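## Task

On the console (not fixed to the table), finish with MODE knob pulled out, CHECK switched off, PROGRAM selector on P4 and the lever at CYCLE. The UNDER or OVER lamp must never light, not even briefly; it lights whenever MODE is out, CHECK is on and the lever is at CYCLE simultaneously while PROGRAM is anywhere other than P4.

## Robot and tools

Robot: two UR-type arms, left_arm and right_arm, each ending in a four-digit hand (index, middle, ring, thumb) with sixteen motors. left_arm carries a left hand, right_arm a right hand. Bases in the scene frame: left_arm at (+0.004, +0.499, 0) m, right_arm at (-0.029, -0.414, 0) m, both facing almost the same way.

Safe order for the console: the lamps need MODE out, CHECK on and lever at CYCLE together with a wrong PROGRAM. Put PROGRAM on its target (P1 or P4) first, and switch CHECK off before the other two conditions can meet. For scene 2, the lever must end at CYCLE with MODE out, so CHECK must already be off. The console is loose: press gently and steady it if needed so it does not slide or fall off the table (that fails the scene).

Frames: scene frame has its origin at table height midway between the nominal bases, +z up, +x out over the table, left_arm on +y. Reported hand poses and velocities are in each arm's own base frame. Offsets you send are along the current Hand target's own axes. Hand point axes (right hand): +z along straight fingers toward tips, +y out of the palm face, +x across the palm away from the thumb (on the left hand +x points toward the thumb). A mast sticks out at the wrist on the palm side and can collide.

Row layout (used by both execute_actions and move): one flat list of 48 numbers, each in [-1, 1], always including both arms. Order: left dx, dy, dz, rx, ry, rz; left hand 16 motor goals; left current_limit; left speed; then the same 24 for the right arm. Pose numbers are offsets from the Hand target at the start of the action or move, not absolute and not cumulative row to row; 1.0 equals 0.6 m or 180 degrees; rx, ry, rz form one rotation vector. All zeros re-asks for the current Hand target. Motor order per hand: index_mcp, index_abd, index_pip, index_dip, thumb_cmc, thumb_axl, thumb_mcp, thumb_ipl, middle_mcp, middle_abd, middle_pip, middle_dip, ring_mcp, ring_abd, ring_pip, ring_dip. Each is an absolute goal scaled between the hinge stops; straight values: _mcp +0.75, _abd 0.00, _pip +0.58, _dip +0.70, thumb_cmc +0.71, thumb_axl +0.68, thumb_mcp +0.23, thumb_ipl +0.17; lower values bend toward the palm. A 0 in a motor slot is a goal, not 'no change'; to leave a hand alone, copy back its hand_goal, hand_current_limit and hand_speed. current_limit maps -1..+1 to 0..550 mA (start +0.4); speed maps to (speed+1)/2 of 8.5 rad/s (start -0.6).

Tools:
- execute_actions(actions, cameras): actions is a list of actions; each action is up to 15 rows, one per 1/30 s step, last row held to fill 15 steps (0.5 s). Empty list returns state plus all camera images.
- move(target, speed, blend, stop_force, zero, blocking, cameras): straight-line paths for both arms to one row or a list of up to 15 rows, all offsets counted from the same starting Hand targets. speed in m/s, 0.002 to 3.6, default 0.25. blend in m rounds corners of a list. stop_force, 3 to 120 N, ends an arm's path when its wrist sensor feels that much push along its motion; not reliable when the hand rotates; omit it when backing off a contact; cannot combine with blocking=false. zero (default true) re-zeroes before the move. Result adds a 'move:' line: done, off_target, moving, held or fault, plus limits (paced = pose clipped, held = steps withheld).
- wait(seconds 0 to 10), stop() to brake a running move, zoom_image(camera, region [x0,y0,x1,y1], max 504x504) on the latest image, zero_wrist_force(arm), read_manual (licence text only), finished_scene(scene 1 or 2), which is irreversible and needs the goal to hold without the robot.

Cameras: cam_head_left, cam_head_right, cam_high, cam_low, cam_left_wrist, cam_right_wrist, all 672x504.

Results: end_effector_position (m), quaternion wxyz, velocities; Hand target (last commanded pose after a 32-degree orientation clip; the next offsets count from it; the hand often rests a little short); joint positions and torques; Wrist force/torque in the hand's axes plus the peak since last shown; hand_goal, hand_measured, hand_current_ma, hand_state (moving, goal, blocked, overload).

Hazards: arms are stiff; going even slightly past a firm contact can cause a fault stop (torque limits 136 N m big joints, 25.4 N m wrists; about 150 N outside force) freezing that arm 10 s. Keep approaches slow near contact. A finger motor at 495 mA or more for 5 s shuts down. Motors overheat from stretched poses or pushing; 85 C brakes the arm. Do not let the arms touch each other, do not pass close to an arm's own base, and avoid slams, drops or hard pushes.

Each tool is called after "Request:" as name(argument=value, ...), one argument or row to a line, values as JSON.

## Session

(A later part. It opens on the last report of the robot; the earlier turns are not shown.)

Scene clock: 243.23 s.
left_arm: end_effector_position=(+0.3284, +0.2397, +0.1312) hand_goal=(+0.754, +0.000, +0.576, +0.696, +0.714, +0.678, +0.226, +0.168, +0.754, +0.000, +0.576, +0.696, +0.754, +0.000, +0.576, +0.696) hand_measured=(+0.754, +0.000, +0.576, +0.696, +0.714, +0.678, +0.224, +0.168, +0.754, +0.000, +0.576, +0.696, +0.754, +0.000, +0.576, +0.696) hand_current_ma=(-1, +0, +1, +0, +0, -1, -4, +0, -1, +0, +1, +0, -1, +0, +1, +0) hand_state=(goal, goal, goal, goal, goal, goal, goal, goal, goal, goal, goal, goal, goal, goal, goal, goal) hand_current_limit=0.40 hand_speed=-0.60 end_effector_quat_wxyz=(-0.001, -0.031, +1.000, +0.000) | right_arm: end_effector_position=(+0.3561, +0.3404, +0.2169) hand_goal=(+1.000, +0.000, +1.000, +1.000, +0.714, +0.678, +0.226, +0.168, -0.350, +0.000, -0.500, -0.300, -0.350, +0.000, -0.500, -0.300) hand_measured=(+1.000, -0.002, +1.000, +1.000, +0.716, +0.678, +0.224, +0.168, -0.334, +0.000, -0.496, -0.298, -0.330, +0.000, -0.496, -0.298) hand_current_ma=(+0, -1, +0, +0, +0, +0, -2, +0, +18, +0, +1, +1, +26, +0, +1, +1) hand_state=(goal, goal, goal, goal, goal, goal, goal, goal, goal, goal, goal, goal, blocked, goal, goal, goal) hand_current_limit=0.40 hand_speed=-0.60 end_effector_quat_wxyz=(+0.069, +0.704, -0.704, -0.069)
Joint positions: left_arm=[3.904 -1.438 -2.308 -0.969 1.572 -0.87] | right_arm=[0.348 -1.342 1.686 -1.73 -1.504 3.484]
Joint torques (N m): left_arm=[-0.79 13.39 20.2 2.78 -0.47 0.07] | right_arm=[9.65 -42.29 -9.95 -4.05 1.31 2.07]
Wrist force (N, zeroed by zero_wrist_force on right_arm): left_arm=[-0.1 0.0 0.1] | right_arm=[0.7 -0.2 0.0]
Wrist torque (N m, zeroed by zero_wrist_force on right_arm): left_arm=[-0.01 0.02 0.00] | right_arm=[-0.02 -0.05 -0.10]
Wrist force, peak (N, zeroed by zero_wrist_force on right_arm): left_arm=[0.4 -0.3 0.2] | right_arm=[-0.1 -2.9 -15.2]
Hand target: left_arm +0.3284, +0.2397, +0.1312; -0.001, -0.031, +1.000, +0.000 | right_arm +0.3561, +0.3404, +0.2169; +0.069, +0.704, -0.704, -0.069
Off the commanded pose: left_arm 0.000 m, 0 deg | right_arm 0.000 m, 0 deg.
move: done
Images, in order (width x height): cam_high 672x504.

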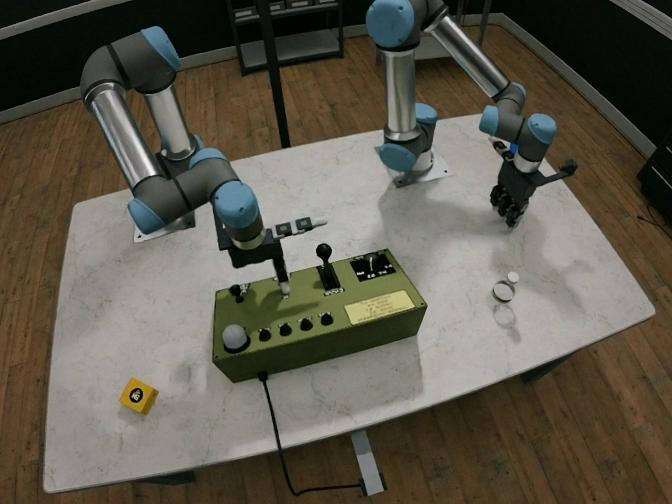

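Request:
move(
  target=[0,0,0,0,0,0,0.754,0,0.576,0.696,0.714,0.678,0.226,0.168,0.754,0,0.576,0.696,0.754,0,0.576,0.696,0.4,-0.6,0,0.0754,-0.0932,0,0,0,1,0,1,1,0.714,0.678,0.226,0.168,-0.35,0,-0.5,-0.3,-0.35,0,-0.5,-0.3,0.4,-0.6],
  speed=0.1,
  cameras=["cam_high","cam_head_left"],
)

Request:
zoom_image(
  camera="cam_high",
  region=[225, 250, 325, 320],
)

Scene clock: 250.63 s.
left_arm: end_effector_position=(+0.3284, +0.2397, +0.1312) hand_goal=(+0.754, +0.000, +0.576, +0.696, +0.714, +0.678, +0.226, +0.168, +0.754, +0.000, +0.576, +0.696, +0.754, +0.000, +0.576, +0.696) hand_measured=(+0.754, +0.000, +0.576, +0.696, +0.714, +0.678, +0.224, +0.168, +0.754, +0.000, +0.576, +0.696, +0.754, +0.000, +0.576, +0.696) hand_current_ma=(-1, +0, +1, +0, +0, -1, -4, +0, -1, +0, +1, +0, -1, +0, +1, +0) hand_state=(goal, goal, goal, goal, goal, goal, goal, goal, goal, goal, goal, goal, goal, goal, goal, goal) hand_current_limit=0.40 hand_speed=-0.60 end_effector_quat_wxyz=(-0.001, -0.031, +1.000, +0.000) | right_arm: end_effector_position=(+0.3227, +0.3404, +0.2806) hand_goal=(+1.000, +0.000, +1.000, +1.000, +0.714, +0.678, +0.226, +0.168, -0.350, +0.000, -0.500, -0.300, -0.350, +0.000, -0.500, -0.300) hand_measured=(+1.000, -0.002, +1.000, +1.000, +0.716, +0.678, +0.224, +0.168, -0.334, +0.000, -0.496, -0.298, -0.330, +0.000, -0.496, -0.298) hand_current_ma=(+0, -1, +0, +0, +0, +0, -2, +0, +18, +0, +1, +1, +26, +0, +1, +1) hand_state=(goal, goal, goal, goal, goal, goal, goal, goal, goal, goal, goal, goal, blocked, goal, goal, goal) hand_current_limit=0.40 hand_speed=-0.60 end_effector_quat_wxyz=(+0.069, +0.704, -0.704, -0.069)
Joint positions: left_arm=[3.904 -1.438 -2.308 -0.969 1.572 -0.87] | right_arm=[0.37 -1.447 1.644 -1.584 -1.5 3.505]
Joint torques (N m): left_arm=[-0.29 12.17 18.37 2.96 -0.57 0.28] | right_arm=[10.12 -39.99 -39.84 0.53 1.21 1.94]
Wrist force (N, zeroed by zero_wrist_force on right_arm): left_arm=[0.0 0.1 0.1] | right_arm=[0.4 -0.2 0.1]
Wrist torque (N m, zeroed by zero_wrist_force on right_arm): left_arm=[0.01 0.01 0.00] | right_arm=[-0.03 -0.03 -0.13]
Wrist force, peak (N, zeroed by zero_wrist_force on right_arm): left_arm=[0.0 0.1 0.4] | right_arm=[0.5 -0.7 0.8]
Hand target: left_arm +0.3284, +0.2397, +0.1312; -0.001, -0.031, +1.000, +0.000 | right_arm +0.3227, +0.3404, +0.2806; +0.069, +0.704, -0.704, -0.069
Off the commanded pose: left_arm 0.000 m, 0 deg | right_arm 0.000 m, 0 deg.
move: done
Images, in order (width x height): cam_head_left 672x504, cam_high 672x504.

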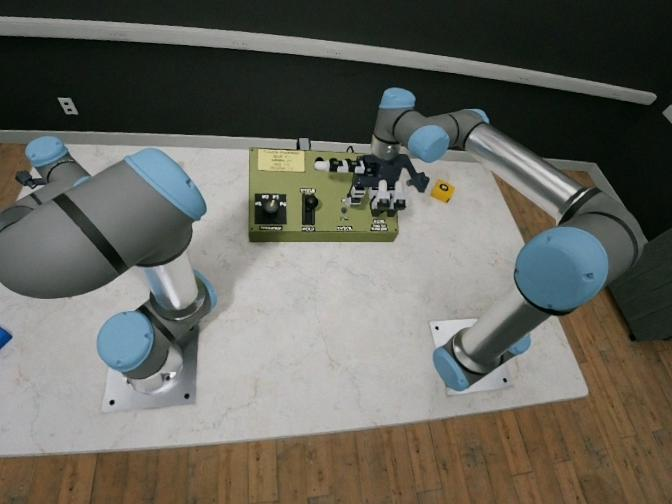

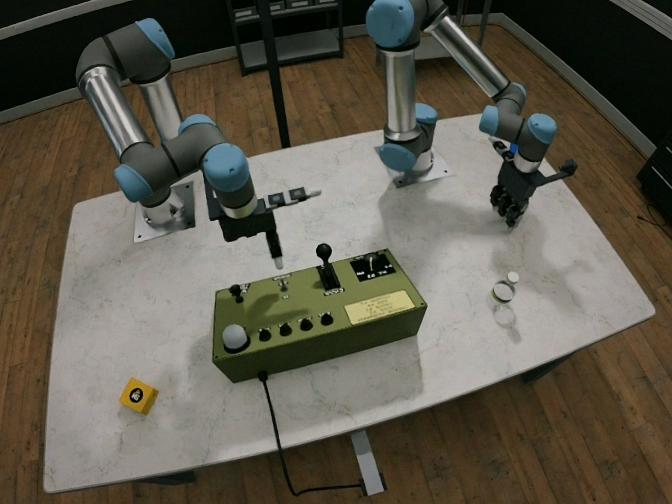

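Scaled by 5.040 from the camera's 672x504 image, which has a finer 960x720 frame.

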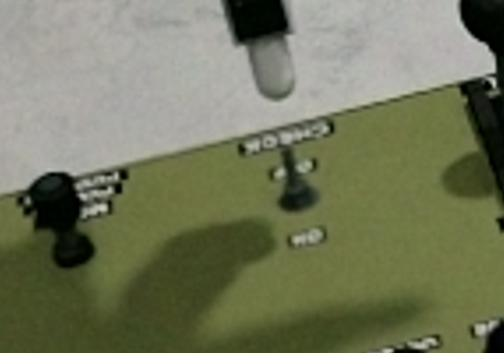

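Request:
move(
  target=[
    [0,0,0,0,0,0,0.754,0,0.576,0.696,0.714,0.678,0.226,0.168,0.754,0,0.576,0.696,0.754,0,0.576,0.696,0.4,-0.6,0,0.0327,-0.1633,0,0,0,1,0,1,1,0.714,0.678,0.226,0.168,-0.35,0,-0.5,-0.3,-0.35,0,-0.5,-0.3,0.4,-0.6],
    [0,0,0,0,0,0,0.754,0,0.576,0.696,0.714,0.678,0.226,0.168,0.754,0,0.576,0.696,0.754,0,0.576,0.696,0.4,-0.6,-0.471,0.0524,-0.1594,0,0,0,-0.35,0,-0.5,-0.3,0.714,0.678,0.226,0.168,-0.35,0,-0.5,-0.3,1,0,1,1,0.4,-0.6],
    [0,0,0,0,0,0,0.754,0,0.576,0.696,0.714,0.678,0.226,0.168,0.754,0,0.576,0.696,0.754,0,0.576,0.696,0.4,-0.6,-0.471,0.01497,0.02796,0,0,0,-0.35,0,-0.5,-0.3,0.714,0.678,0.226,0.168,-0.35,0,-0.5,-0.3,1,0,1,1,0.4,-0.6],
  ],
  speed=[0.15,0.15,0.08],
  cameras=["cam_high","cam_head_right","cam_low"],
)

Request:
zoom_image(
  camera="cam_high",
  region=[330, 230, 430, 310],
)

Scene clock: 312.57 s.
left_arm: end_effector_position=(+0.3284, +0.2397, +0.1312) hand_goal=(+0.754, +0.000, +0.576, +0.696, +0.714, +0.678, +0.226, +0.168, +0.754, +0.000, +0.576, +0.696, +0.754, +0.000, +0.576, +0.696) hand_measured=(+0.754, +0.000, +0.576, +0.696, +0.714, +0.678, +0.224, +0.168, +0.754, +0.000, +0.576, +0.696, +0.754, +0.000, +0.576, +0.696) hand_current_ma=(-1, +0, +1, +0, +0, -1, -4, +0, -1, +0, +1, +0, -1, +0, +1, +0) hand_state=(goal, goal, goal, goal, goal, goal, goal, goal, goal, goal, goal, goal, goal, goal, goal, goal) hand_current_limit=0.40 hand_speed=-0.60 end_effector_quat_wxyz=(-0.001, -0.031, +1.000, +0.000) | right_arm: end_effector_position=(+0.3105, +0.6230, +0.2659) hand_goal=(-0.350, +0.000, -0.500, -0.300, +0.714, +0.678, +0.226, +0.168, -0.350, +0.000, -0.500, -0.300, +1.000, +0.000, +1.000, +1.000) hand_measured=(-0.334, -0.002, -0.496, -0.298, +0.716, +0.678, +0.224, +0.168, -0.334, +0.000, -0.496, -0.298, +0.992, +0.000, +0.994, +0.998) hand_current_ma=(+17, -1, +2, +1, +0, +0, -2, +0, +17, +0, +1, +1, -7, +0, -4, -1) hand_state=(goal, goal, goal, goal, goal, goal, goal, goal, goal, goal, goal, goal, goal, goal, goal, goal) hand_current_limit=0.40 hand_speed=-0.60 end_effector_quat_wxyz=(+0.069, +0.704, -0.704, -0.069)
Joint positions: left_arm=[3.904 -1.438 -2.308 -0.969 1.572 -0.87] | right_arm=[0.759 -0.967 1.027 -1.487 -1.436 3.891]
Joint torques (N m): left_arm=[-0.45 14.09 21.01 2.95 -0.91 0.35] | right_arm=[-9.59 -40.19 -12.42 -4.22 1.41 2.03]
Wrist force (N, zeroed by zero_wrist_force on right_arm): left_arm=[0.1 0.0 0.4] | right_arm=[0.0 -0.1 0.2]
Wrist torque (N m, zeroed by zero_wrist_force on right_arm): left_arm=[-0.04 -0.01 0.01] | right_arm=[-0.01 -0.07 -0.13]
Wrist force, peak (N, zeroed by zero_wrist_force on right_arm): left_arm=[0.0 -0.2 0.5] | right_arm=[1.4 0.2 0.0]
Hand target: left_arm +0.3284, +0.2397, +0.1312; -0.001, -0.031, +1.000, +0.000 | right_arm +0.3105, +0.6230, +0.2659; +0.069, +0.704, -0.704, -0.069
Off the commanded pose: left_arm 0.000 m, 0 deg | right_arm 0.000 m, 0 deg.
move: done
Images, in order (width x height): cam_head_right 672x504, cam_high 672x504, cam_low 672x504.

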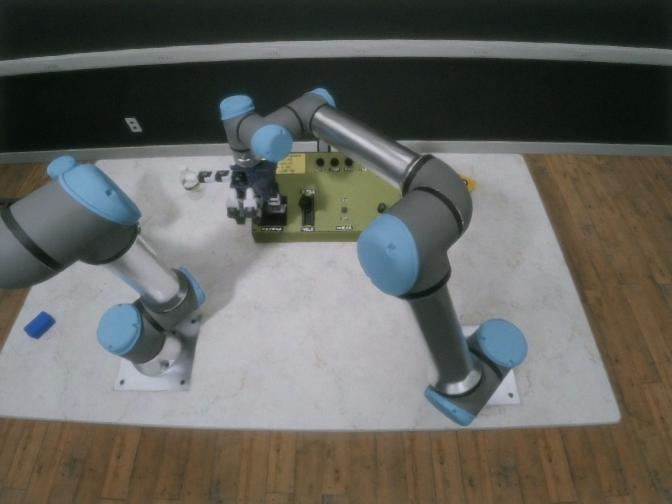

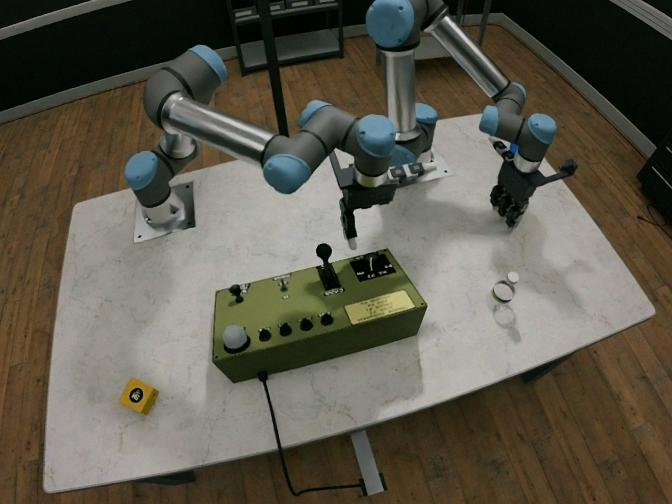

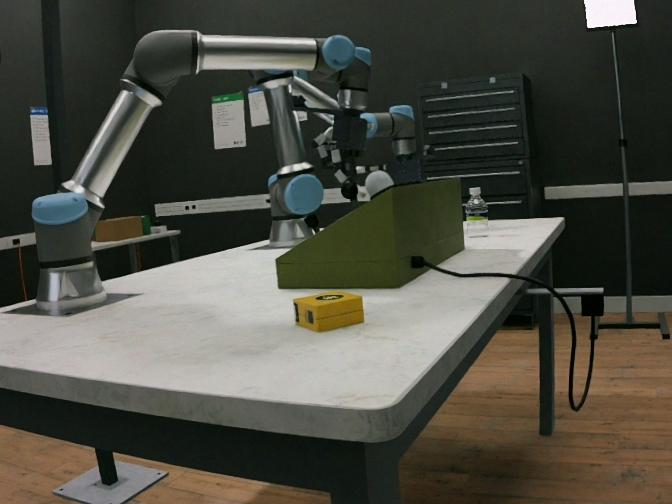

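Scaled by 5.040 from the camera's 672x504 image, which has a finer 960x720 frame.

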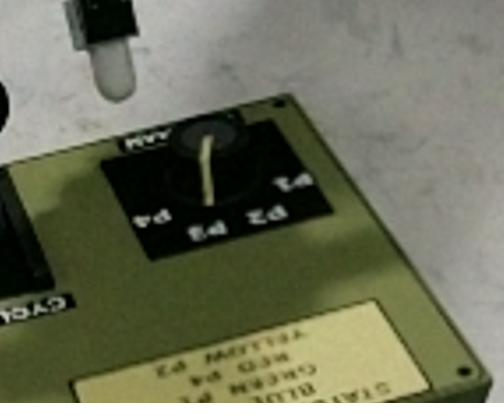

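Request:
move(
  target=[
    [0,0,0,0,0,0,0.754,0,0.576,0.696,0.714,0.678,0.226,0.168,0.754,0,0.576,0.696,0.754,0,0.576,0.696,0.4,-0.6,0.0167,-0.03,0.037,0,0,0,-0.35,0,-0.5,-0.3,0.714,0.678,0.226,0.168,-0.35,0,-0.5,-0.3,1,0,1,1,0.4,-0.6],
    [0,0,0,0,0,0,0.754,0,0.576,0.696,0.714,0.678,0.226,0.168,0.754,0,0.576,0.696,0.754,0,0.576,0.696,0.4,-0.6,0.0167,-0.0629,0.0776,0,0,0,-0.35,0,-0.5,-0.3,0.714,0.678,0.226,0.168,-0.35,0,-0.5,-0.3,1,0,1,1,0.4,-0.6],
  ],
  speed=0.03,
  stop_force=4,
  cameras=["cam_high"],
)

Request:
zoom_image(
  camera="cam_high",
  region=[330, 230, 430, 310],
)

Request:
move(
  target=[0,0,0,0,0,0,0.754,0,0.576,0.696,0.714,0.678,0.226,0.168,0.754,0,0.576,0.696,0.754,0,0.576,0.696,0.4,-0.6,-0.06,0,0,0,0,0,-0.35,0,-0.5,-0.3,0.714,0.678,0.226,0.168,-0.35,0,-0.5,-0.3,1,0,1,1,0.4,-0.6],
  speed=0.01,
  stop_force=3,
  cameras=["cam_high"],
)

Request:
zoom_image(
  camera="cam_high",
  region=[330, 230, 430, 310],
)

Scene clock: 331.53 s.
left_arm: end_effector_position=(+0.3284, +0.2397, +0.1312) hand_goal=(+0.754, +0.000, +0.576, +0.696, +0.714, +0.678, +0.226, +0.168, +0.754, +0.000, +0.576, +0.696, +0.754, +0.000, +0.576, +0.696) hand_measured=(+0.754, +0.000, +0.576, +0.696, +0.714, +0.678, +0.224, +0.168, +0.754, +0.000, +0.576, +0.696, +0.754, +0.000, +0.576, +0.696) hand_current_ma=(-1, +0, +1, +0, +0, -1, -4, +0, -1, +0, +1, +0, -1, +0, +1, +0) hand_state=(goal, goal, goal, goal, goal, goal, goal, goal, goal, goal, goal, goal, goal, goal, goal, goal) hand_current_limit=0.40 hand_speed=-0.60 end_effector_quat_wxyz=(-0.001, -0.031, +1.000, +0.000) | right_arm: end_effector_position=(+0.3384, +0.6129, +0.2128) hand_goal=(-0.350, +0.000, -0.500, -0.300, +0.714, +0.678, +0.226, +0.168, -0.350, +0.000, -0.500, -0.300, +1.000, +0.000, +1.000, +1.000) hand_measured=(-0.334, -0.002, -0.496, -0.298, +0.716, +0.678, +0.224, +0.168, -0.334, +0.000, -0.496, -0.298, +0.992, +0.000, +0.994, +0.998) hand_current_ma=(+17, -1, +2, +1, +0, +0, -2, +0, +17, +0, +1, +1, -7, +0, -4, -1) hand_state=(goal, goal, goal, goal, goal, goal, goal, goal, goal, goal, goal, goal, goal, goal, goal, goal) hand_current_limit=0.40 hand_speed=-0.60 end_effector_quat_wxyz=(+0.069, +0.704, -0.704, -0.069)
Joint positions: left_arm=[3.904 -1.438 -2.308 -0.969 1.572 -0.87] | right_arm=[0.724 -0.926 1.095 -1.592 -1.441 3.856]
Joint torques (N m): left_arm=[-0.89 13.65 20.61 3.11 -0.93 0.5] | right_arm=[-9.99 -44.05 -10.46 -4.28 -0.87 -2.19]
Wrist force (N, zeroed by zero_wrist_force on right_arm): left_arm=[0.0 0.2 0.0] | right_arm=[-0.3 -0.3 0.4]
Wrist torque (N m, zeroed by zero_wrist_force on right_arm): left_arm=[0.02 0.00 0.00] | right_arm=[-0.06 0.04 -0.01]
Wrist force, peak (N, zeroed by zero_wrist_force on right_arm): left_arm=[0.3 0.0 0.4] | right_arm=[-0.4 -0.3 0.6]
Hand target: left_arm +0.3284, +0.2397, +0.1312; -0.001, -0.031, +1.000, +0.000 | right_arm +0.3384, +0.6129, +0.2128; +0.069, +0.704, -0.704, -0.069
Off the commanded pose: left_arm 0.000 m, 0 deg | right_arm 0.000 m, 0 deg.
move: done
Images, in order (width x height): cam_high 672x504.

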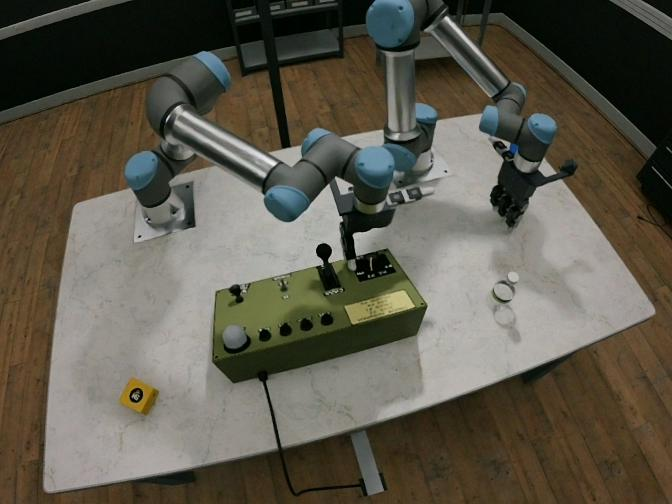

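Scaled by 5.040 from the camera's 672x504 image, which has a finer 960x720 frame.

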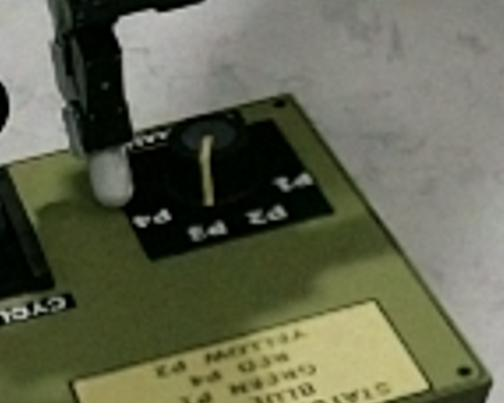

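Scene clock: 334.90 s.
left_arm: end_effector_position=(+0.3284, +0.2397, +0.1312) hand_goal=(+0.754, +0.000, +0.576, +0.696, +0.714, +0.678, +0.226, +0.168, +0.754, +0.000, +0.576, +0.696, +0.754, +0.000, +0.576, +0.696) hand_measured=(+0.754, +0.000, +0.576, +0.696, +0.714, +0.678, +0.224, +0.168, +0.754, +0.000, +0.576, +0.696, +0.754, +0.000, +0.576, +0.696) hand_current_ma=(-1, +0, +1, +0, +0, -1, -4, +0, -1, +0, +1, +0, -1, +0, +1, +0) hand_state=(goal, goal, goal, goal, goal, goal, goal, goal, goal, goal, goal, goal, goal, goal, goal, goal) hand_current_limit=0.40 hand_speed=-0.60 end_effector_quat_wxyz=(-0.001, -0.031, +1.000, +0.000) | right_arm: end_effector_position=(+0.3384, +0.6350, +0.2128) hand_goal=(-0.350, +0.000, -0.500, -0.300, +0.714, +0.678, +0.226, +0.168, -0.350, +0.000, -0.500, -0.300, +1.000, +0.000, +1.000, +1.000) hand_measured=(-0.334, -0.002, -0.496, -0.298, +0.716, +0.678, +0.224, +0.168, -0.334, +0.000, -0.496, -0.298, +0.990, -0.026, +1.000, +1.000) hand_current_ma=(+17, -1, +2, +1, +0, +0, -2, +0, +17, +0, +1, +1, -9, -29, +0, +0) hand_state=(goal, goal, goal, goal, goal, goal, goal, goal, goal, goal, goal, goal, goal, blocked, goal, goal) hand_current_limit=0.40 hand_speed=-0.60 end_effector_quat_wxyz=(+0.069, +0.704, -0.704, -0.069)
Joint positions: left_arm=[3.904 -1.438 -2.308 -0.969 1.572 -0.87] | right_arm=[0.746 -0.879 1.017 -1.563 -1.438 3.877]
Joint torques (N m): left_arm=[-1.79 12.6 21.07 3.23 -0.98 0.31] | right_arm=[-9.57 -61.33 -11.92 -4.64 -0.63 -2.41]
Wrist force (N, zeroed by zero_wrist_force on right_arm): left_arm=[0.1 0.0 0.4] | right_arm=[1.4 1.4 -1.1]
Wrist torque (N m, zeroed by zero_wrist_force on right_arm): left_arm=[-0.05 -0.01 0.01] | right_arm=[0.09 0.17 0.14]
Wrist force, peak (N, zeroed by zero_wrist_force on right_arm): left_arm=[0.1 0.0 0.5] | right_arm=[2.9 1.9 -1.4]
Hand target: left_arm +0.3284, +0.2397, +0.1312; -0.001, -0.031, +1.000, +0.000 | right_arm +0.3384, +0.6350, +0.2128; +0.069, +0.704, -0.704, -0.069 (not the last commanded pose)
Off the commanded pose: left_arm 0.000 m, 0 deg | right_arm 0.014 m, 0 deg.
move: contact (right_arm)
Images, in order (width x height): cam_high 672x504.

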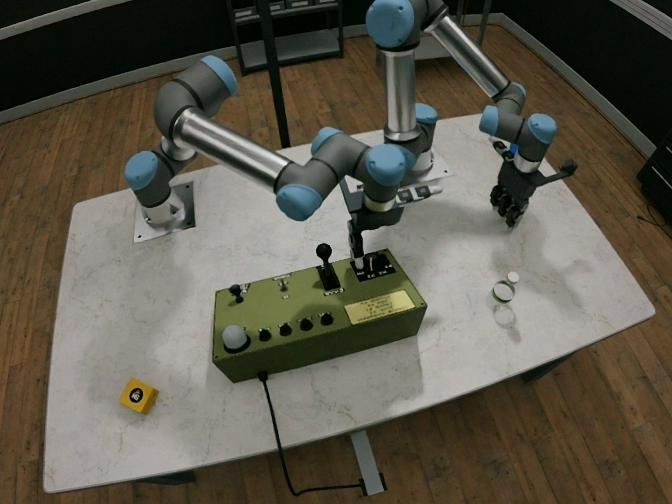

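Scaled by 5.040 from the camera's 672x504 image, which has a finer 960x720 frame.

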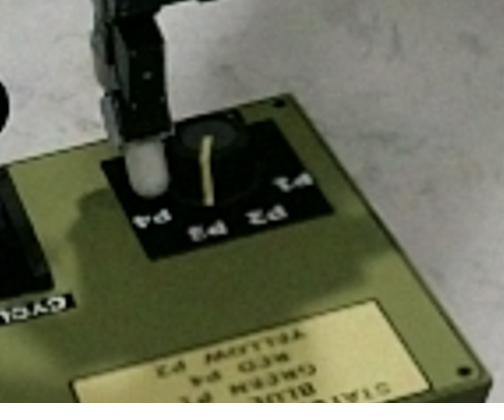

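Request:
move(
  target=[
    [0,0,0,0,0,0,0.754,0,0.576,0.696,0.714,0.678,0.226,0.168,0.754,0,0.576,0.696,0.754,0,0.576,0.696,0.4,-0.6,0.02,0,0,0,0,0,-0.35,0,-0.5,-0.3,0.714,0.678,0.226,0.168,-0.35,0,-0.5,-0.3,1,0,1,1,0.4,-0.6],
    [0,0,0,0,0,0,0.754,0,0.576,0.696,0.714,0.678,0.226,0.168,0.754,0,0.576,0.696,0.754,0,0.576,0.696,0.4,-0.6,0.02,-0.0621,-0.0503,0,0,0,-0.35,0,-0.5,-0.3,0.714,0.678,0.226,0.168,-0.35,0,-0.5,-0.3,1,0,1,1,0.4,-0.6],
    [0,0,0,0,0,0,0.754,0,0.576,0.696,0.714,0.678,0.226,0.168,0.754,0,0.576,0.696,0.754,0,0.576,0.696,0.4,-0.6,-0.05,-0.0621,-0.0503,0,0,0,-0.35,0,-0.5,-0.3,0.714,0.678,0.226,0.168,-0.35,0,-0.5,-0.3,1,0,1,1,0.4,-0.6],
  ],
  speed=0.05,
  cameras=["cam_high"],
)

Request:
zoom_image(
  camera="cam_high",
  region=[330, 230, 430, 310],
)

Request:
move(
  target=[0,0,0,0,0,0,0.754,0,0.576,0.696,0.714,0.678,0.226,0.168,0.754,0,0.576,0.696,0.754,0,0.576,0.696,0.4,-0.6,0,0.0388,0.03145,0,0,0,-0.35,0,-0.5,-0.3,0.714,0.678,0.226,0.168,-0.35,0,-0.5,-0.3,1,0,1,1,0.4,-0.6],
  speed=0.01,
  stop_force=3,
  cameras=["cam_high","cam_head_right"],
)

Request:
zoom_image(
  camera="cam_high",
  region=[330, 230, 430, 310],
)

Scene clock: 367.07 s.
left_arm: end_effector_position=(+0.3284, +0.2397, +0.1312) hand_goal=(+0.754, +0.000, +0.576, +0.696, +0.714, +0.678, +0.226, +0.168, +0.754, +0.000, +0.576, +0.696, +0.754, +0.000, +0.576, +0.696) hand_measured=(+0.754, +0.000, +0.576, +0.696, +0.714, +0.678, +0.224, +0.168, +0.754, +0.000, +0.576, +0.696, +0.754, +0.000, +0.576, +0.696) hand_current_ma=(-1, +0, +1, +0, +0, -1, -4, +0, -1, +0, +1, +0, -1, +0, +1, +0) hand_state=(goal, goal, goal, goal, goal, goal, goal, goal, goal, goal, goal, goal, goal, goal, goal, goal) hand_current_limit=0.40 hand_speed=-0.60 end_effector_quat_wxyz=(-0.001, -0.031, +1.000, +0.000) | right_arm: end_effector_position=(+0.3808, +0.6650, +0.2352) hand_goal=(-0.350, +0.000, -0.500, -0.300, +0.714, +0.678, +0.226, +0.168, -0.350, +0.000, -0.500, -0.300, +1.000, +0.000, +1.000, +1.000) hand_measured=(-0.334, -0.002, -0.496, -0.298, +0.716, +0.678, +0.224, +0.168, -0.334, +0.000, -0.496, -0.298, +0.990, -0.004, +0.998, +1.000) hand_current_ma=(+17, -1, +2, +1, +0, +0, -2, +0, +17, +0, +1, +1, -9, -1, +0, +0) hand_state=(goal, goal, goal, goal, goal, goal, goal, goal, goal, goal, goal, goal, goal, goal, goal, goal) hand_current_limit=0.40 hand_speed=-0.60 end_effector_quat_wxyz=(+0.069, +0.704, -0.704, -0.069)
Joint positions: left_arm=[3.904 -1.438 -2.308 -0.969 1.572 -0.87] | right_arm=[0.737 -0.725 0.69 -1.389 -1.439 3.869]
Joint torques (N m): left_arm=[1.11 13.28 21.23 3.17 -0.92 0.25] | right_arm=[10.02 -50.32 -39.61 0.17 0.12 2.2]
Wrist force (N, zeroed by zero_wrist_force on right_arm): left_arm=[0.0 -0.1 0.2] | right_arm=[-0.1 -0.3 0.6]
Wrist torque (N m, zeroed by zero_wrist_force on right_arm): left_arm=[-0.02 0.01 0.00] | right_arm=[-0.03 0.00 -0.23]
Wrist force, peak (N, zeroed by zero_wrist_force on right_arm): left_arm=[-0.1 0.1 0.5] | right_arm=[1.5 1.9 -1.5]
Hand target: left_arm +0.3284, +0.2397, +0.1312; -0.001, -0.031, +1.000, +0.000 | right_arm +0.3809, +0.6650, +0.2352; +0.069, +0.704, -0.704, -0.069
Off the commanded pose: left_arm 0.000 m, 0 deg | right_arm 0.000 m, 0 deg.
move: done
Images, in order (width x height): cam_high 672x504.

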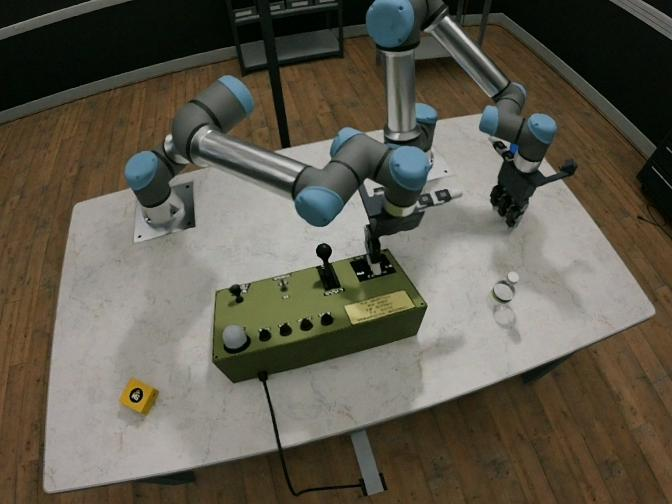

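Scaled by 5.040 from the camera's 672x504 image, which has a finer 960x720 frame.

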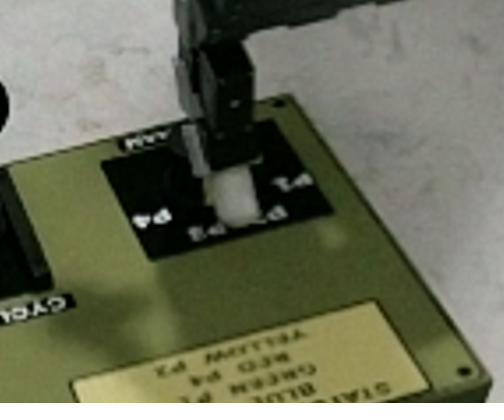

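Scene clock: 369.10 s.
left_arm: end_effector_position=(+0.3284, +0.2397, +0.1312) hand_goal=(+0.754, +0.000, +0.576, +0.696, +0.714, +0.678, +0.226, +0.168, +0.754, +0.000, +0.576, +0.696, +0.754, +0.000, +0.576, +0.696) hand_measured=(+0.754, +0.000, +0.576, +0.696, +0.714, +0.678, +0.224, +0.168, +0.754, +0.000, +0.576, +0.696, +0.754, +0.000, +0.576, +0.696) hand_current_ma=(-1, +0, +1, +0, +0, -1, -4, +0, -1, +0, +1, +0, -1, +0, +1, +0) hand_state=(goal, goal, goal, goal, goal, goal, goal, goal, goal, goal, goal, goal, goal, goal, goal, goal) hand_current_limit=0.40 hand_speed=-0.60 end_effector_quat_wxyz=(-0.001, -0.031, +1.000, +0.000) | right_arm: end_effector_position=(+0.3734, +0.6650, +0.2312) hand_goal=(-0.350, +0.000, -0.500, -0.300, +0.714, +0.678, +0.226, +0.168, -0.350, +0.000, -0.500, -0.300, +1.000, +0.000, +1.000, +1.000) hand_measured=(-0.334, -0.002, -0.496, -0.298, +0.716, +0.678, +0.224, +0.168, -0.334, +0.000, -0.496, -0.298, +1.000, -0.004, +1.000, +1.000) hand_current_ma=(+17, -1, +2, +1, +0, +0, -2, +0, +17, +0, +1, +1, +0, -1, +0, +0) hand_state=(goal, goal, goal, goal, goal, goal, goal, goal, goal, goal, goal, goal, goal, goal, goal, goal) hand_current_limit=0.40 hand_speed=-0.60 end_effector_quat_wxyz=(+0.069, +0.704, -0.704, -0.069)
Joint positions: left_arm=[3.904 -1.438 -2.308 -0.969 1.572 -0.87] | right_arm=[0.744 -0.742 0.731 -1.414 -1.438 3.875]
Joint torques (N m): left_arm=[-1.64 14.05 21.82 3.1 -1.13 0.37] | right_arm=[-8.61 -49.17 -39.35 0.71 -0.25 -2.18]
Wrist force (N, zeroed by zero_wrist_force on right_arm): left_arm=[0.1 -0.1 0.0] | right_arm=[0.1 -2.4 -1.4]
Wrist torque (N m, zeroed by zero_wrist_force on right_arm): left_arm=[-0.01 -0.01 0.01] | right_arm=[0.32 0.18 -0.30]
Wrist force, peak (N, zeroed by zero_wrist_force on right_arm): left_arm=[0.1 -0.3 0.4] | right_arm=[0.0 -5.0 -4.0]
Hand target: left_arm +0.3284, +0.2397, +0.1312; -0.001, -0.031, +1.000, +0.000 | right_arm +0.3734, +0.6650, +0.2312; +0.069, +0.704, -0.704, -0.069 (not the last commanded pose)
Off the commanded pose: left_arm 0.000 m, 0 deg | right_arm 0.022 m, 0 deg.
move: contact (right_arm)
Images, in order (width x height): cam_head_right 672x504, cam_high 672x504.

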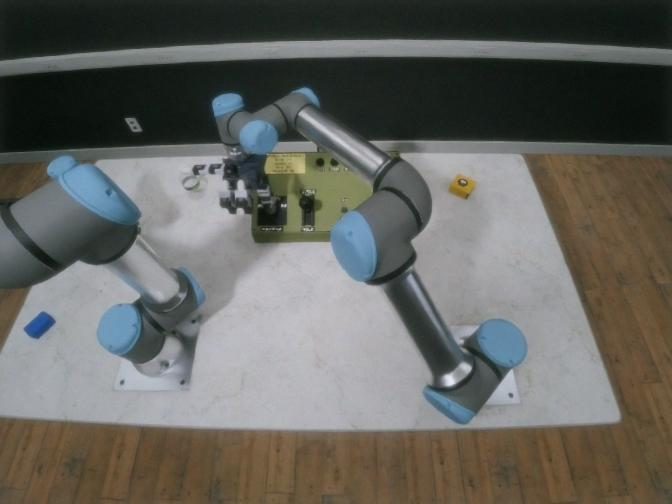

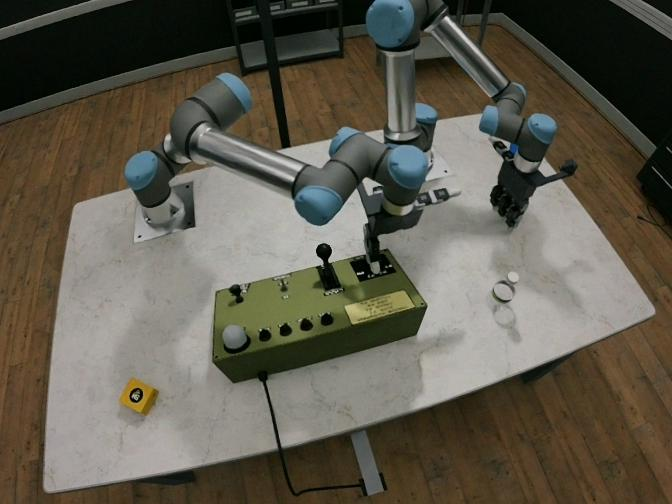

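Scaled by 5.040 from the camera's 672x504 image, which has a finer 960x720 frame.

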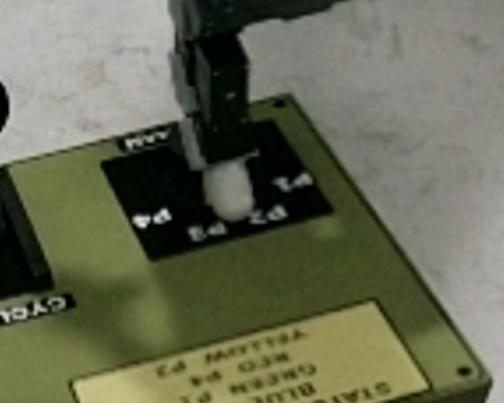

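Request:
move(
  target=[
    [0,0,0,0,0,0,0.754,0,0.576,0.696,0.714,0.678,0.226,0.168,0.754,0,0.576,0.696,0.754,0,0.576,0.696,0.4,-0.6,0,0.0524,-0.0647,0,0,0,-0.35,0,-0.5,-0.3,0.714,0.678,0.226,0.168,-0.35,0,-0.5,-0.3,1,0,1,1,0.4,-0.6],
    [0,0,0,0,0,0,0.754,0,0.576,0.696,0.714,0.678,0.226,0.168,0.754,0,0.576,0.696,0.754,0,0.576,0.696,0.4,-0.6,0.081,0.1515,-0.0393,0,0.0786,-0.0971,-0.35,0,-0.5,-0.3,0.714,0.678,0.226,0.168,-0.35,0,-0.5,-0.3,1,0,1,1,0.4,-0.6],
    [0,0,0,0,0,0,0.754,0,0.576,0.696,0.714,0.678,0.226,0.168,0.754,0,0.576,0.696,0.754,0,0.576,0.696,0.4,-0.6,0.081,0.115,0.0058,0,0.0786,-0.0971,-0.35,0,-0.5,-0.3,0.714,0.678,0.226,0.168,-0.35,0,-0.5,-0.3,1,0,1,1,0.4,-0.6],
  ],
  speed=0.06,
  cameras=["cam_high","cam_head_right"],
)

Request:
zoom_image(
  camera="cam_high",
  region=[330, 230, 430, 310],
)

Scene clock: 407.23 s.
left_arm: end_effector_position=(+0.3284, +0.2397, +0.1312) hand_goal=(+0.754, +0.000, +0.576, +0.696, +0.714, +0.678, +0.226, +0.168, +0.754, +0.000, +0.576, +0.696, +0.754, +0.000, +0.576, +0.696) hand_measured=(+0.754, +0.000, +0.576, +0.696, +0.714, +0.678, +0.224, +0.168, +0.754, +0.000, +0.576, +0.696, +0.754, +0.000, +0.576, +0.696) hand_current_ma=(-1, +0, +1, +0, +0, -1, -4, +0, -1, +0, +1, +0, -1, +0, +1, +0) hand_state=(goal, goal, goal, goal, goal, goal, goal, goal, goal, goal, goal, goal, goal, goal, goal, goal) hand_current_limit=0.40 hand_speed=-0.60 end_effector_quat_wxyz=(-0.001, -0.031, +1.000, +0.000) | right_arm: end_effector_position=(+0.3050, +0.6164, +0.2414) hand_goal=(-0.350, +0.000, -0.500, -0.300, +0.714, +0.678, +0.226, +0.168, -0.350, +0.000, -0.500, -0.300, +1.000, +0.000, +1.000, +1.000) hand_measured=(-0.334, -0.002, -0.496, -0.298, +0.716, +0.678, +0.224, +0.168, -0.334, +0.000, -0.496, -0.298, +0.998, -0.002, +1.000, +1.000) hand_current_ma=(+17, -1, +2, +1, +0, +0, -2, +0, +17, +0, +1, +1, +0, -1, +0, +0) hand_state=(goal, goal, goal, goal, goal, goal, goal, goal, goal, goal, goal, goal, goal, goal, goal, goal) hand_current_limit=0.40 hand_speed=-0.60 end_effector_quat_wxyz=(+0.144, +0.805, -0.575, +0.008)
Joint positions: left_arm=[3.904 -1.438 -2.308 -0.969 1.572 -0.87] | right_arm=[0.84 -0.785 0.756 -1.256 -1.618 3.658]
Joint torques (N m): left_arm=[-1.81 13.94 21.43 3.48 -1.24 0.34] | right_arm=[-9.99 -48.24 -12.98 -3.69 -1.48 -2.17]
Wrist force (N, zeroed by zero_wrist_force on right_arm): left_arm=[0.1 -0.1 0.1] | right_arm=[0.5 0.3 0.7]
Wrist torque (N m, zeroed by zero_wrist_force on right_arm): left_arm=[-0.02 -0.01 0.01] | right_arm=[-0.05 0.07 0.05]
Wrist force, peak (N, zeroed by zero_wrist_force on right_arm): left_arm=[0.0 0.1 0.6] | right_arm=[-0.4 -3.6 -0.6]
Hand target: left_arm +0.3284, +0.2397, +0.1312; -0.001, -0.031, +1.000, +0.000 | right_arm +0.3051, +0.6164, +0.2413; +0.144, +0.805, -0.575, +0.008
Off the commanded pose: left_arm 0.000 m, 0 deg | right_arm 0.000 m, 0 deg.
move: done
Images, in order (width x height): cam_head_right 672x504, cam_high 672x504.

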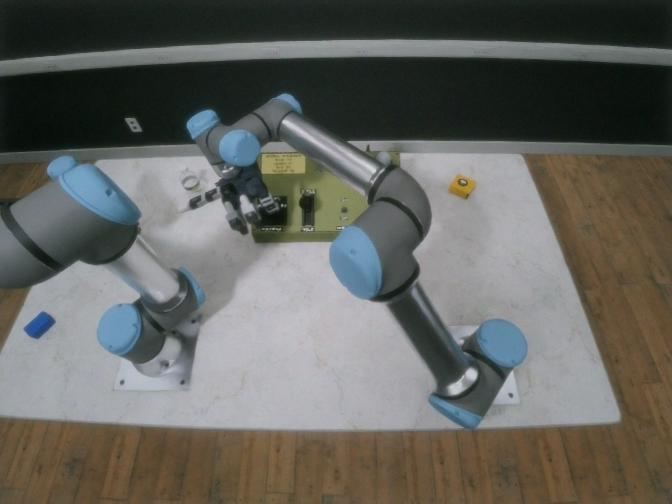

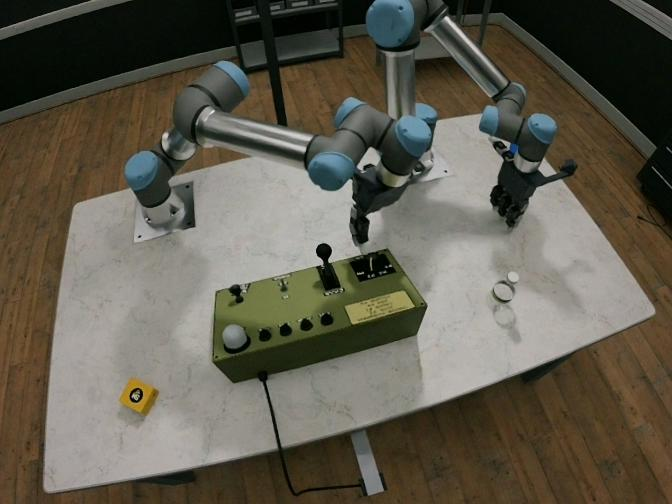

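Scaled by 5.040 from the camera's 672x504 image, which has a finer 960x720 frame.

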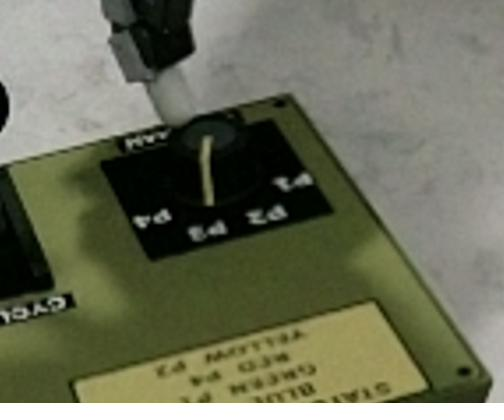

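Request:
zoom_image(
  camera="cam_high",
  region=[350, 230, 400, 280],
)

Request:
zoom_image(
  camera="cam_head_right",
  region=[230, 170, 310, 240],
)

Request:
zoom_image(
  camera="cam_high",
  region=[300, 230, 360, 300],
)

Scaled by 10.080 from the camera's 672x504 image, which has a finer 960x720 frame.

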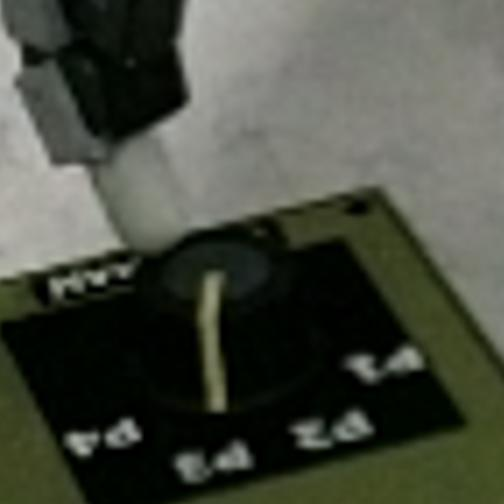

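Scaled by 6.300 from the camera's 672x504 image, which has a finer 960x720 frame.

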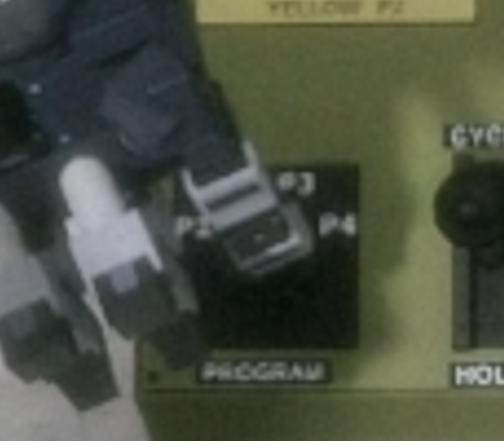

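Scaled by 7.200 from the camera's 672x504 image, which has a finer 960x720 frame.

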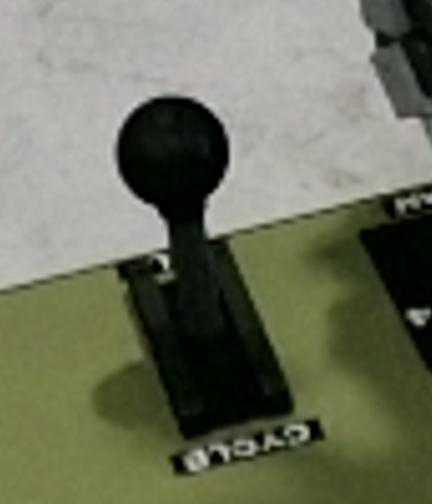

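Request:
wait(
  seconds=0,
  cameras=["cam_low","cam_head_left","cam_high"],
)

Request:
zoom_image(
  camera="cam_low",
  region=[290, 160, 410, 250],
)

Request:
zoom_image(
  camera="cam_head_left",
  region=[245, 180, 325, 240],
)

Scene clock: 440.27 s.
left_arm: end_effector_position=(+0.3284, +0.2397, +0.1312) hand_goal=(+0.754, +0.000, +0.576, +0.696, +0.714, +0.678, +0.226, +0.168, +0.754, +0.000, +0.576, +0.696, +0.754, +0.000, +0.576, +0.696) hand_measured=(+0.754, +0.000, +0.576, +0.696, +0.714, +0.678, +0.224, +0.168, +0.754, +0.000, +0.576, +0.696, +0.754, +0.000, +0.576, +0.696) hand_current_ma=(-1, +0, +1, +0, +0, -1, -4, +0, -1, +0, +1, +0, -1, +0, +1, +0) hand_state=(goal, goal, goal, goal, goal, goal, goal, goal, goal, goal, goal, goal, goal, goal, goal, goal) hand_current_limit=0.40 hand_speed=-0.60 end_effector_quat_wxyz=(-0.001, -0.031, +1.000, +0.000) | right_arm: end_effector_position=(+0.3051, +0.6164, +0.2413) hand_goal=(-0.350, +0.000, -0.500, -0.300, +0.714, +0.678, +0.226, +0.168, -0.350, +0.000, -0.500, -0.300, +1.000, +0.000, +1.000, +1.000) hand_measured=(-0.334, -0.002, -0.496, -0.298, +0.716, +0.678, +0.224, +0.168, -0.334, +0.000, -0.496, -0.298, +0.998, -0.002, +1.000, +1.000) hand_current_ma=(+17, -1, +2, +1, +0, +0, -2, +0, +17, +0, +1, +1, +0, -1, +0, +0) hand_state=(goal, goal, goal, goal, goal, goal, goal, goal, goal, goal, goal, goal, goal, goal, goal, goal) hand_current_limit=0.40 hand_speed=-0.60 end_effector_quat_wxyz=(+0.144, +0.805, -0.575, +0.008)
Joint positions: left_arm=[3.904 -1.438 -2.308 -0.969 1.572 -0.87] | right_arm=[0.84 -0.785 0.756 -1.256 -1.618 3.658]
Joint torques (N m): left_arm=[-1.56 14.36 21.14 3.22 -1.39 0.69] | right_arm=[-8.62 -48.09 -10.69 -4.11 -1.56 -2.2]
Wrist force (N, zeroed by zero_wrist_force on right_arm): left_arm=[0.2 0.0 0.4] | right_arm=[0.6 0.1 0.6]
Wrist torque (N m, zeroed by zero_wrist_force on right_arm): left_arm=[-0.04 -0.01 0.02] | right_arm=[-0.06 0.06 0.05]
Wrist force, peak (N, zeroed by zero_wrist_force on right_arm): left_arm=[0.5 -0.2 0.3] | right_arm=[0.8 0.2 0.8]
Hand target: left_arm +0.3284, +0.2397, +0.1312; -0.001, -0.031, +1.000, +0.000 | right_arm +0.3051, +0.6164, +0.2413; +0.144, +0.805, -0.575, +0.008
Off the commanded pose: left_arm 0.000 m, 0 deg | right_arm 0.000 m, 0 deg.
Images, in order (width x height): cam_head_left 672x504, cam_high 672x504, cam_low 672x504.

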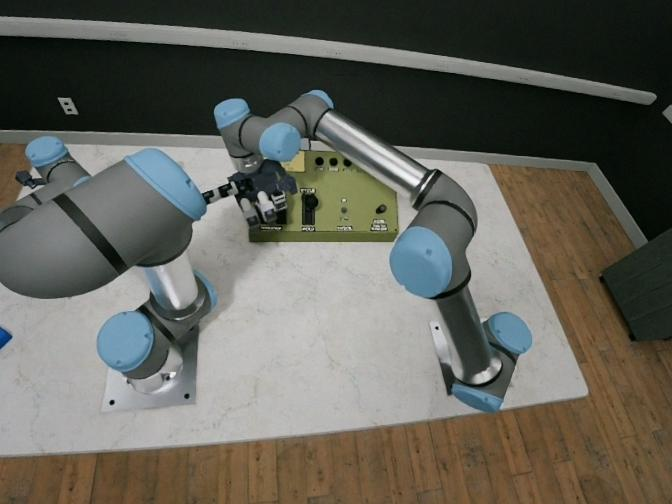

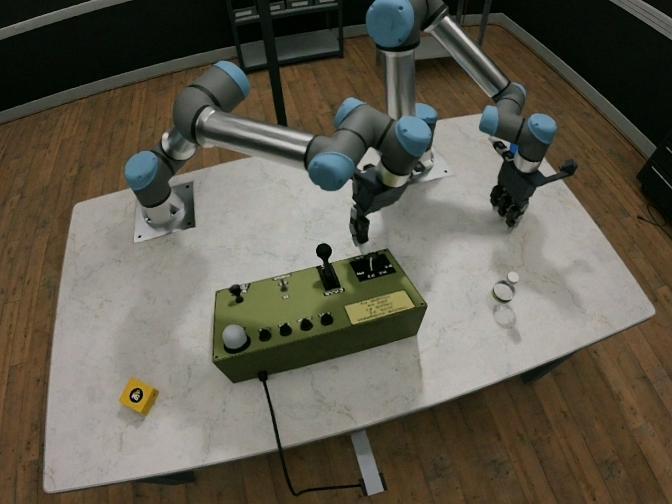

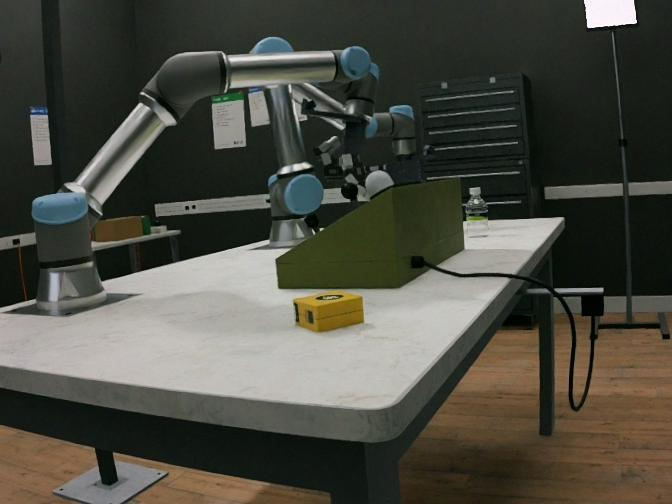

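Scaled by 4.200 from the camera's 672x504 image, which has a finer 960x720 frame.

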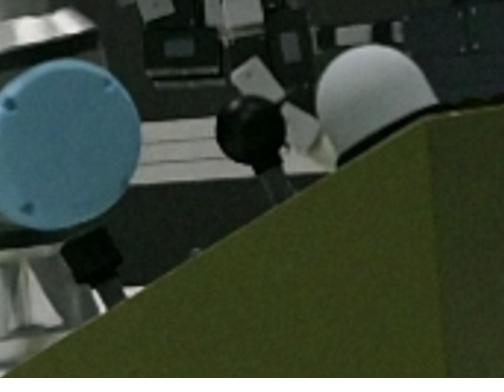

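Scaled by 6.300 from the camera's 672x504 image, which has a finer 960x720 frame.

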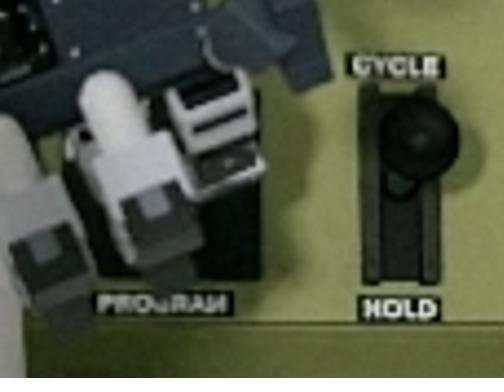

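Request:
move(
  target=[0,0,0,0,0,0,0.754,0,0.576,0.696,0.714,0.678,0.226,0.168,0.754,0,0.576,0.696,0.754,0,0.576,0.696,0.4,-0.6,0,-0.0252,0.0311,0,0,0,-0.35,0,-0.5,-0.3,0.714,0.678,0.226,0.168,-0.35,0,-0.5,-0.3,1,0,1,1,0.4,-0.6],
  speed=0.012,
  stop_force=4,
  cameras=["cam_high"],
)

Request:
zoom_image(
  camera="cam_high",
  region=[350, 230, 400, 280],
)

Scene clock: 465.67 s.
left_arm: end_effector_position=(+0.3284, +0.2397, +0.1312) hand_goal=(+0.754, +0.000, +0.576, +0.696, +0.714, +0.678, +0.226, +0.168, +0.754, +0.000, +0.576, +0.696, +0.754, +0.000, +0.576, +0.696) hand_measured=(+0.754, +0.000, +0.576, +0.696, +0.714, +0.678, +0.224, +0.168, +0.754, +0.000, +0.576, +0.696, +0.754, +0.000, +0.576, +0.696) hand_current_ma=(-1, +0, +1, +0, +0, -1, -4, +0, -1, +0, +1, +0, -1, +0, +1, +0) hand_state=(goal, goal, goal, goal, goal, goal, goal, goal, goal, goal, goal, goal, goal, goal, goal, goal) hand_current_limit=0.40 hand_speed=-0.60 end_effector_quat_wxyz=(-0.001, -0.031, +1.000, +0.000) | right_arm: end_effector_position=(+0.3117, +0.6164, +0.2286) hand_goal=(-0.350, +0.000, -0.500, -0.300, +0.714, +0.678, +0.226, +0.168, -0.350, +0.000, -0.500, -0.300, +1.000, +0.000, +1.000, +1.000) hand_measured=(-0.334, -0.002, -0.496, -0.298, +0.716, +0.678, +0.224, +0.168, -0.334, +0.000, -0.496, -0.298, +0.998, -0.002, +1.000, +1.000) hand_current_ma=(+17, -1, +2, +1, +0, +0, -2, +0, +17, +0, +1, +1, +0, -1, +0, +0) hand_state=(goal, goal, goal, goal, goal, goal, goal, goal, goal, goal, goal, goal, goal, goal, goal, goal) hand_current_limit=0.40 hand_speed=-0.60 end_effector_quat_wxyz=(+0.144, +0.805, -0.575, +0.008)
Joint positions: left_arm=[3.904 -1.438 -2.308 -0.969 1.572 -0.87] | right_arm=[0.834 -0.774 0.768 -1.28 -1.62 3.652]
Joint torques (N m): left_arm=[-1.68 14.22 21.76 3.39 -1.36 0.56] | right_arm=[7.44 -62.1 -37.82 0.1 0.16 1.97]
Wrist force (N, zeroed by zero_wrist_force on right_arm): left_arm=[0.1 0.0 0.2] | right_arm=[0.6 4.9 -3.8]
Wrist torque (N m, zeroed by zero_wrist_force on right_arm): left_arm=[-0.02 -0.01 0.01] | right_arm=[0.44 0.40 0.35]
Wrist force, peak (N, zeroed by zero_wrist_force on right_arm): left_arm=[0.0 0.0 0.5] | right_arm=[0.4 8.8 -7.6]
Hand target: left_arm +0.3284, +0.2397, +0.1312; -0.001, -0.031, +1.000, +0.000 | right_arm +0.3117, +0.6164, +0.2286; +0.144, +0.805, -0.575, +0.008 (not the last commanded pose)
Off the commanded pose: left_arm 0.000 m, 0 deg | right_arm 0.010 m, 0 deg.
move: contact (right_arm)
Images, in order (width x height): cam_high 672x504.

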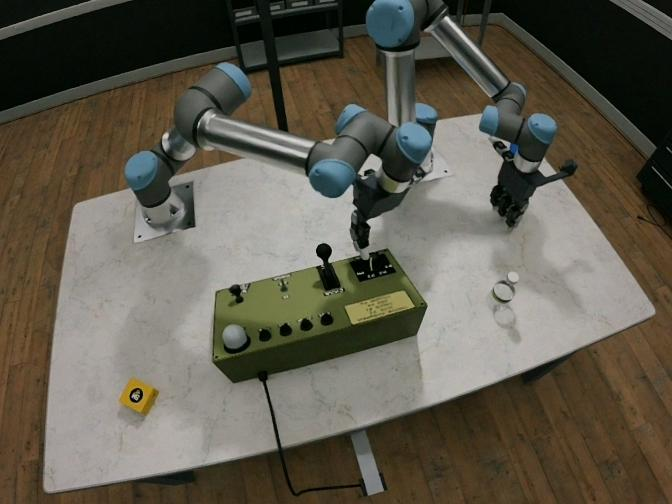

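Scaled by 10.080 from the camera's 672x504 image, which has a finer 960x720 frame.

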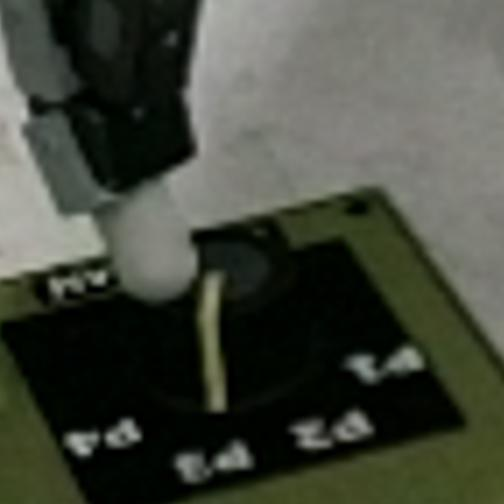

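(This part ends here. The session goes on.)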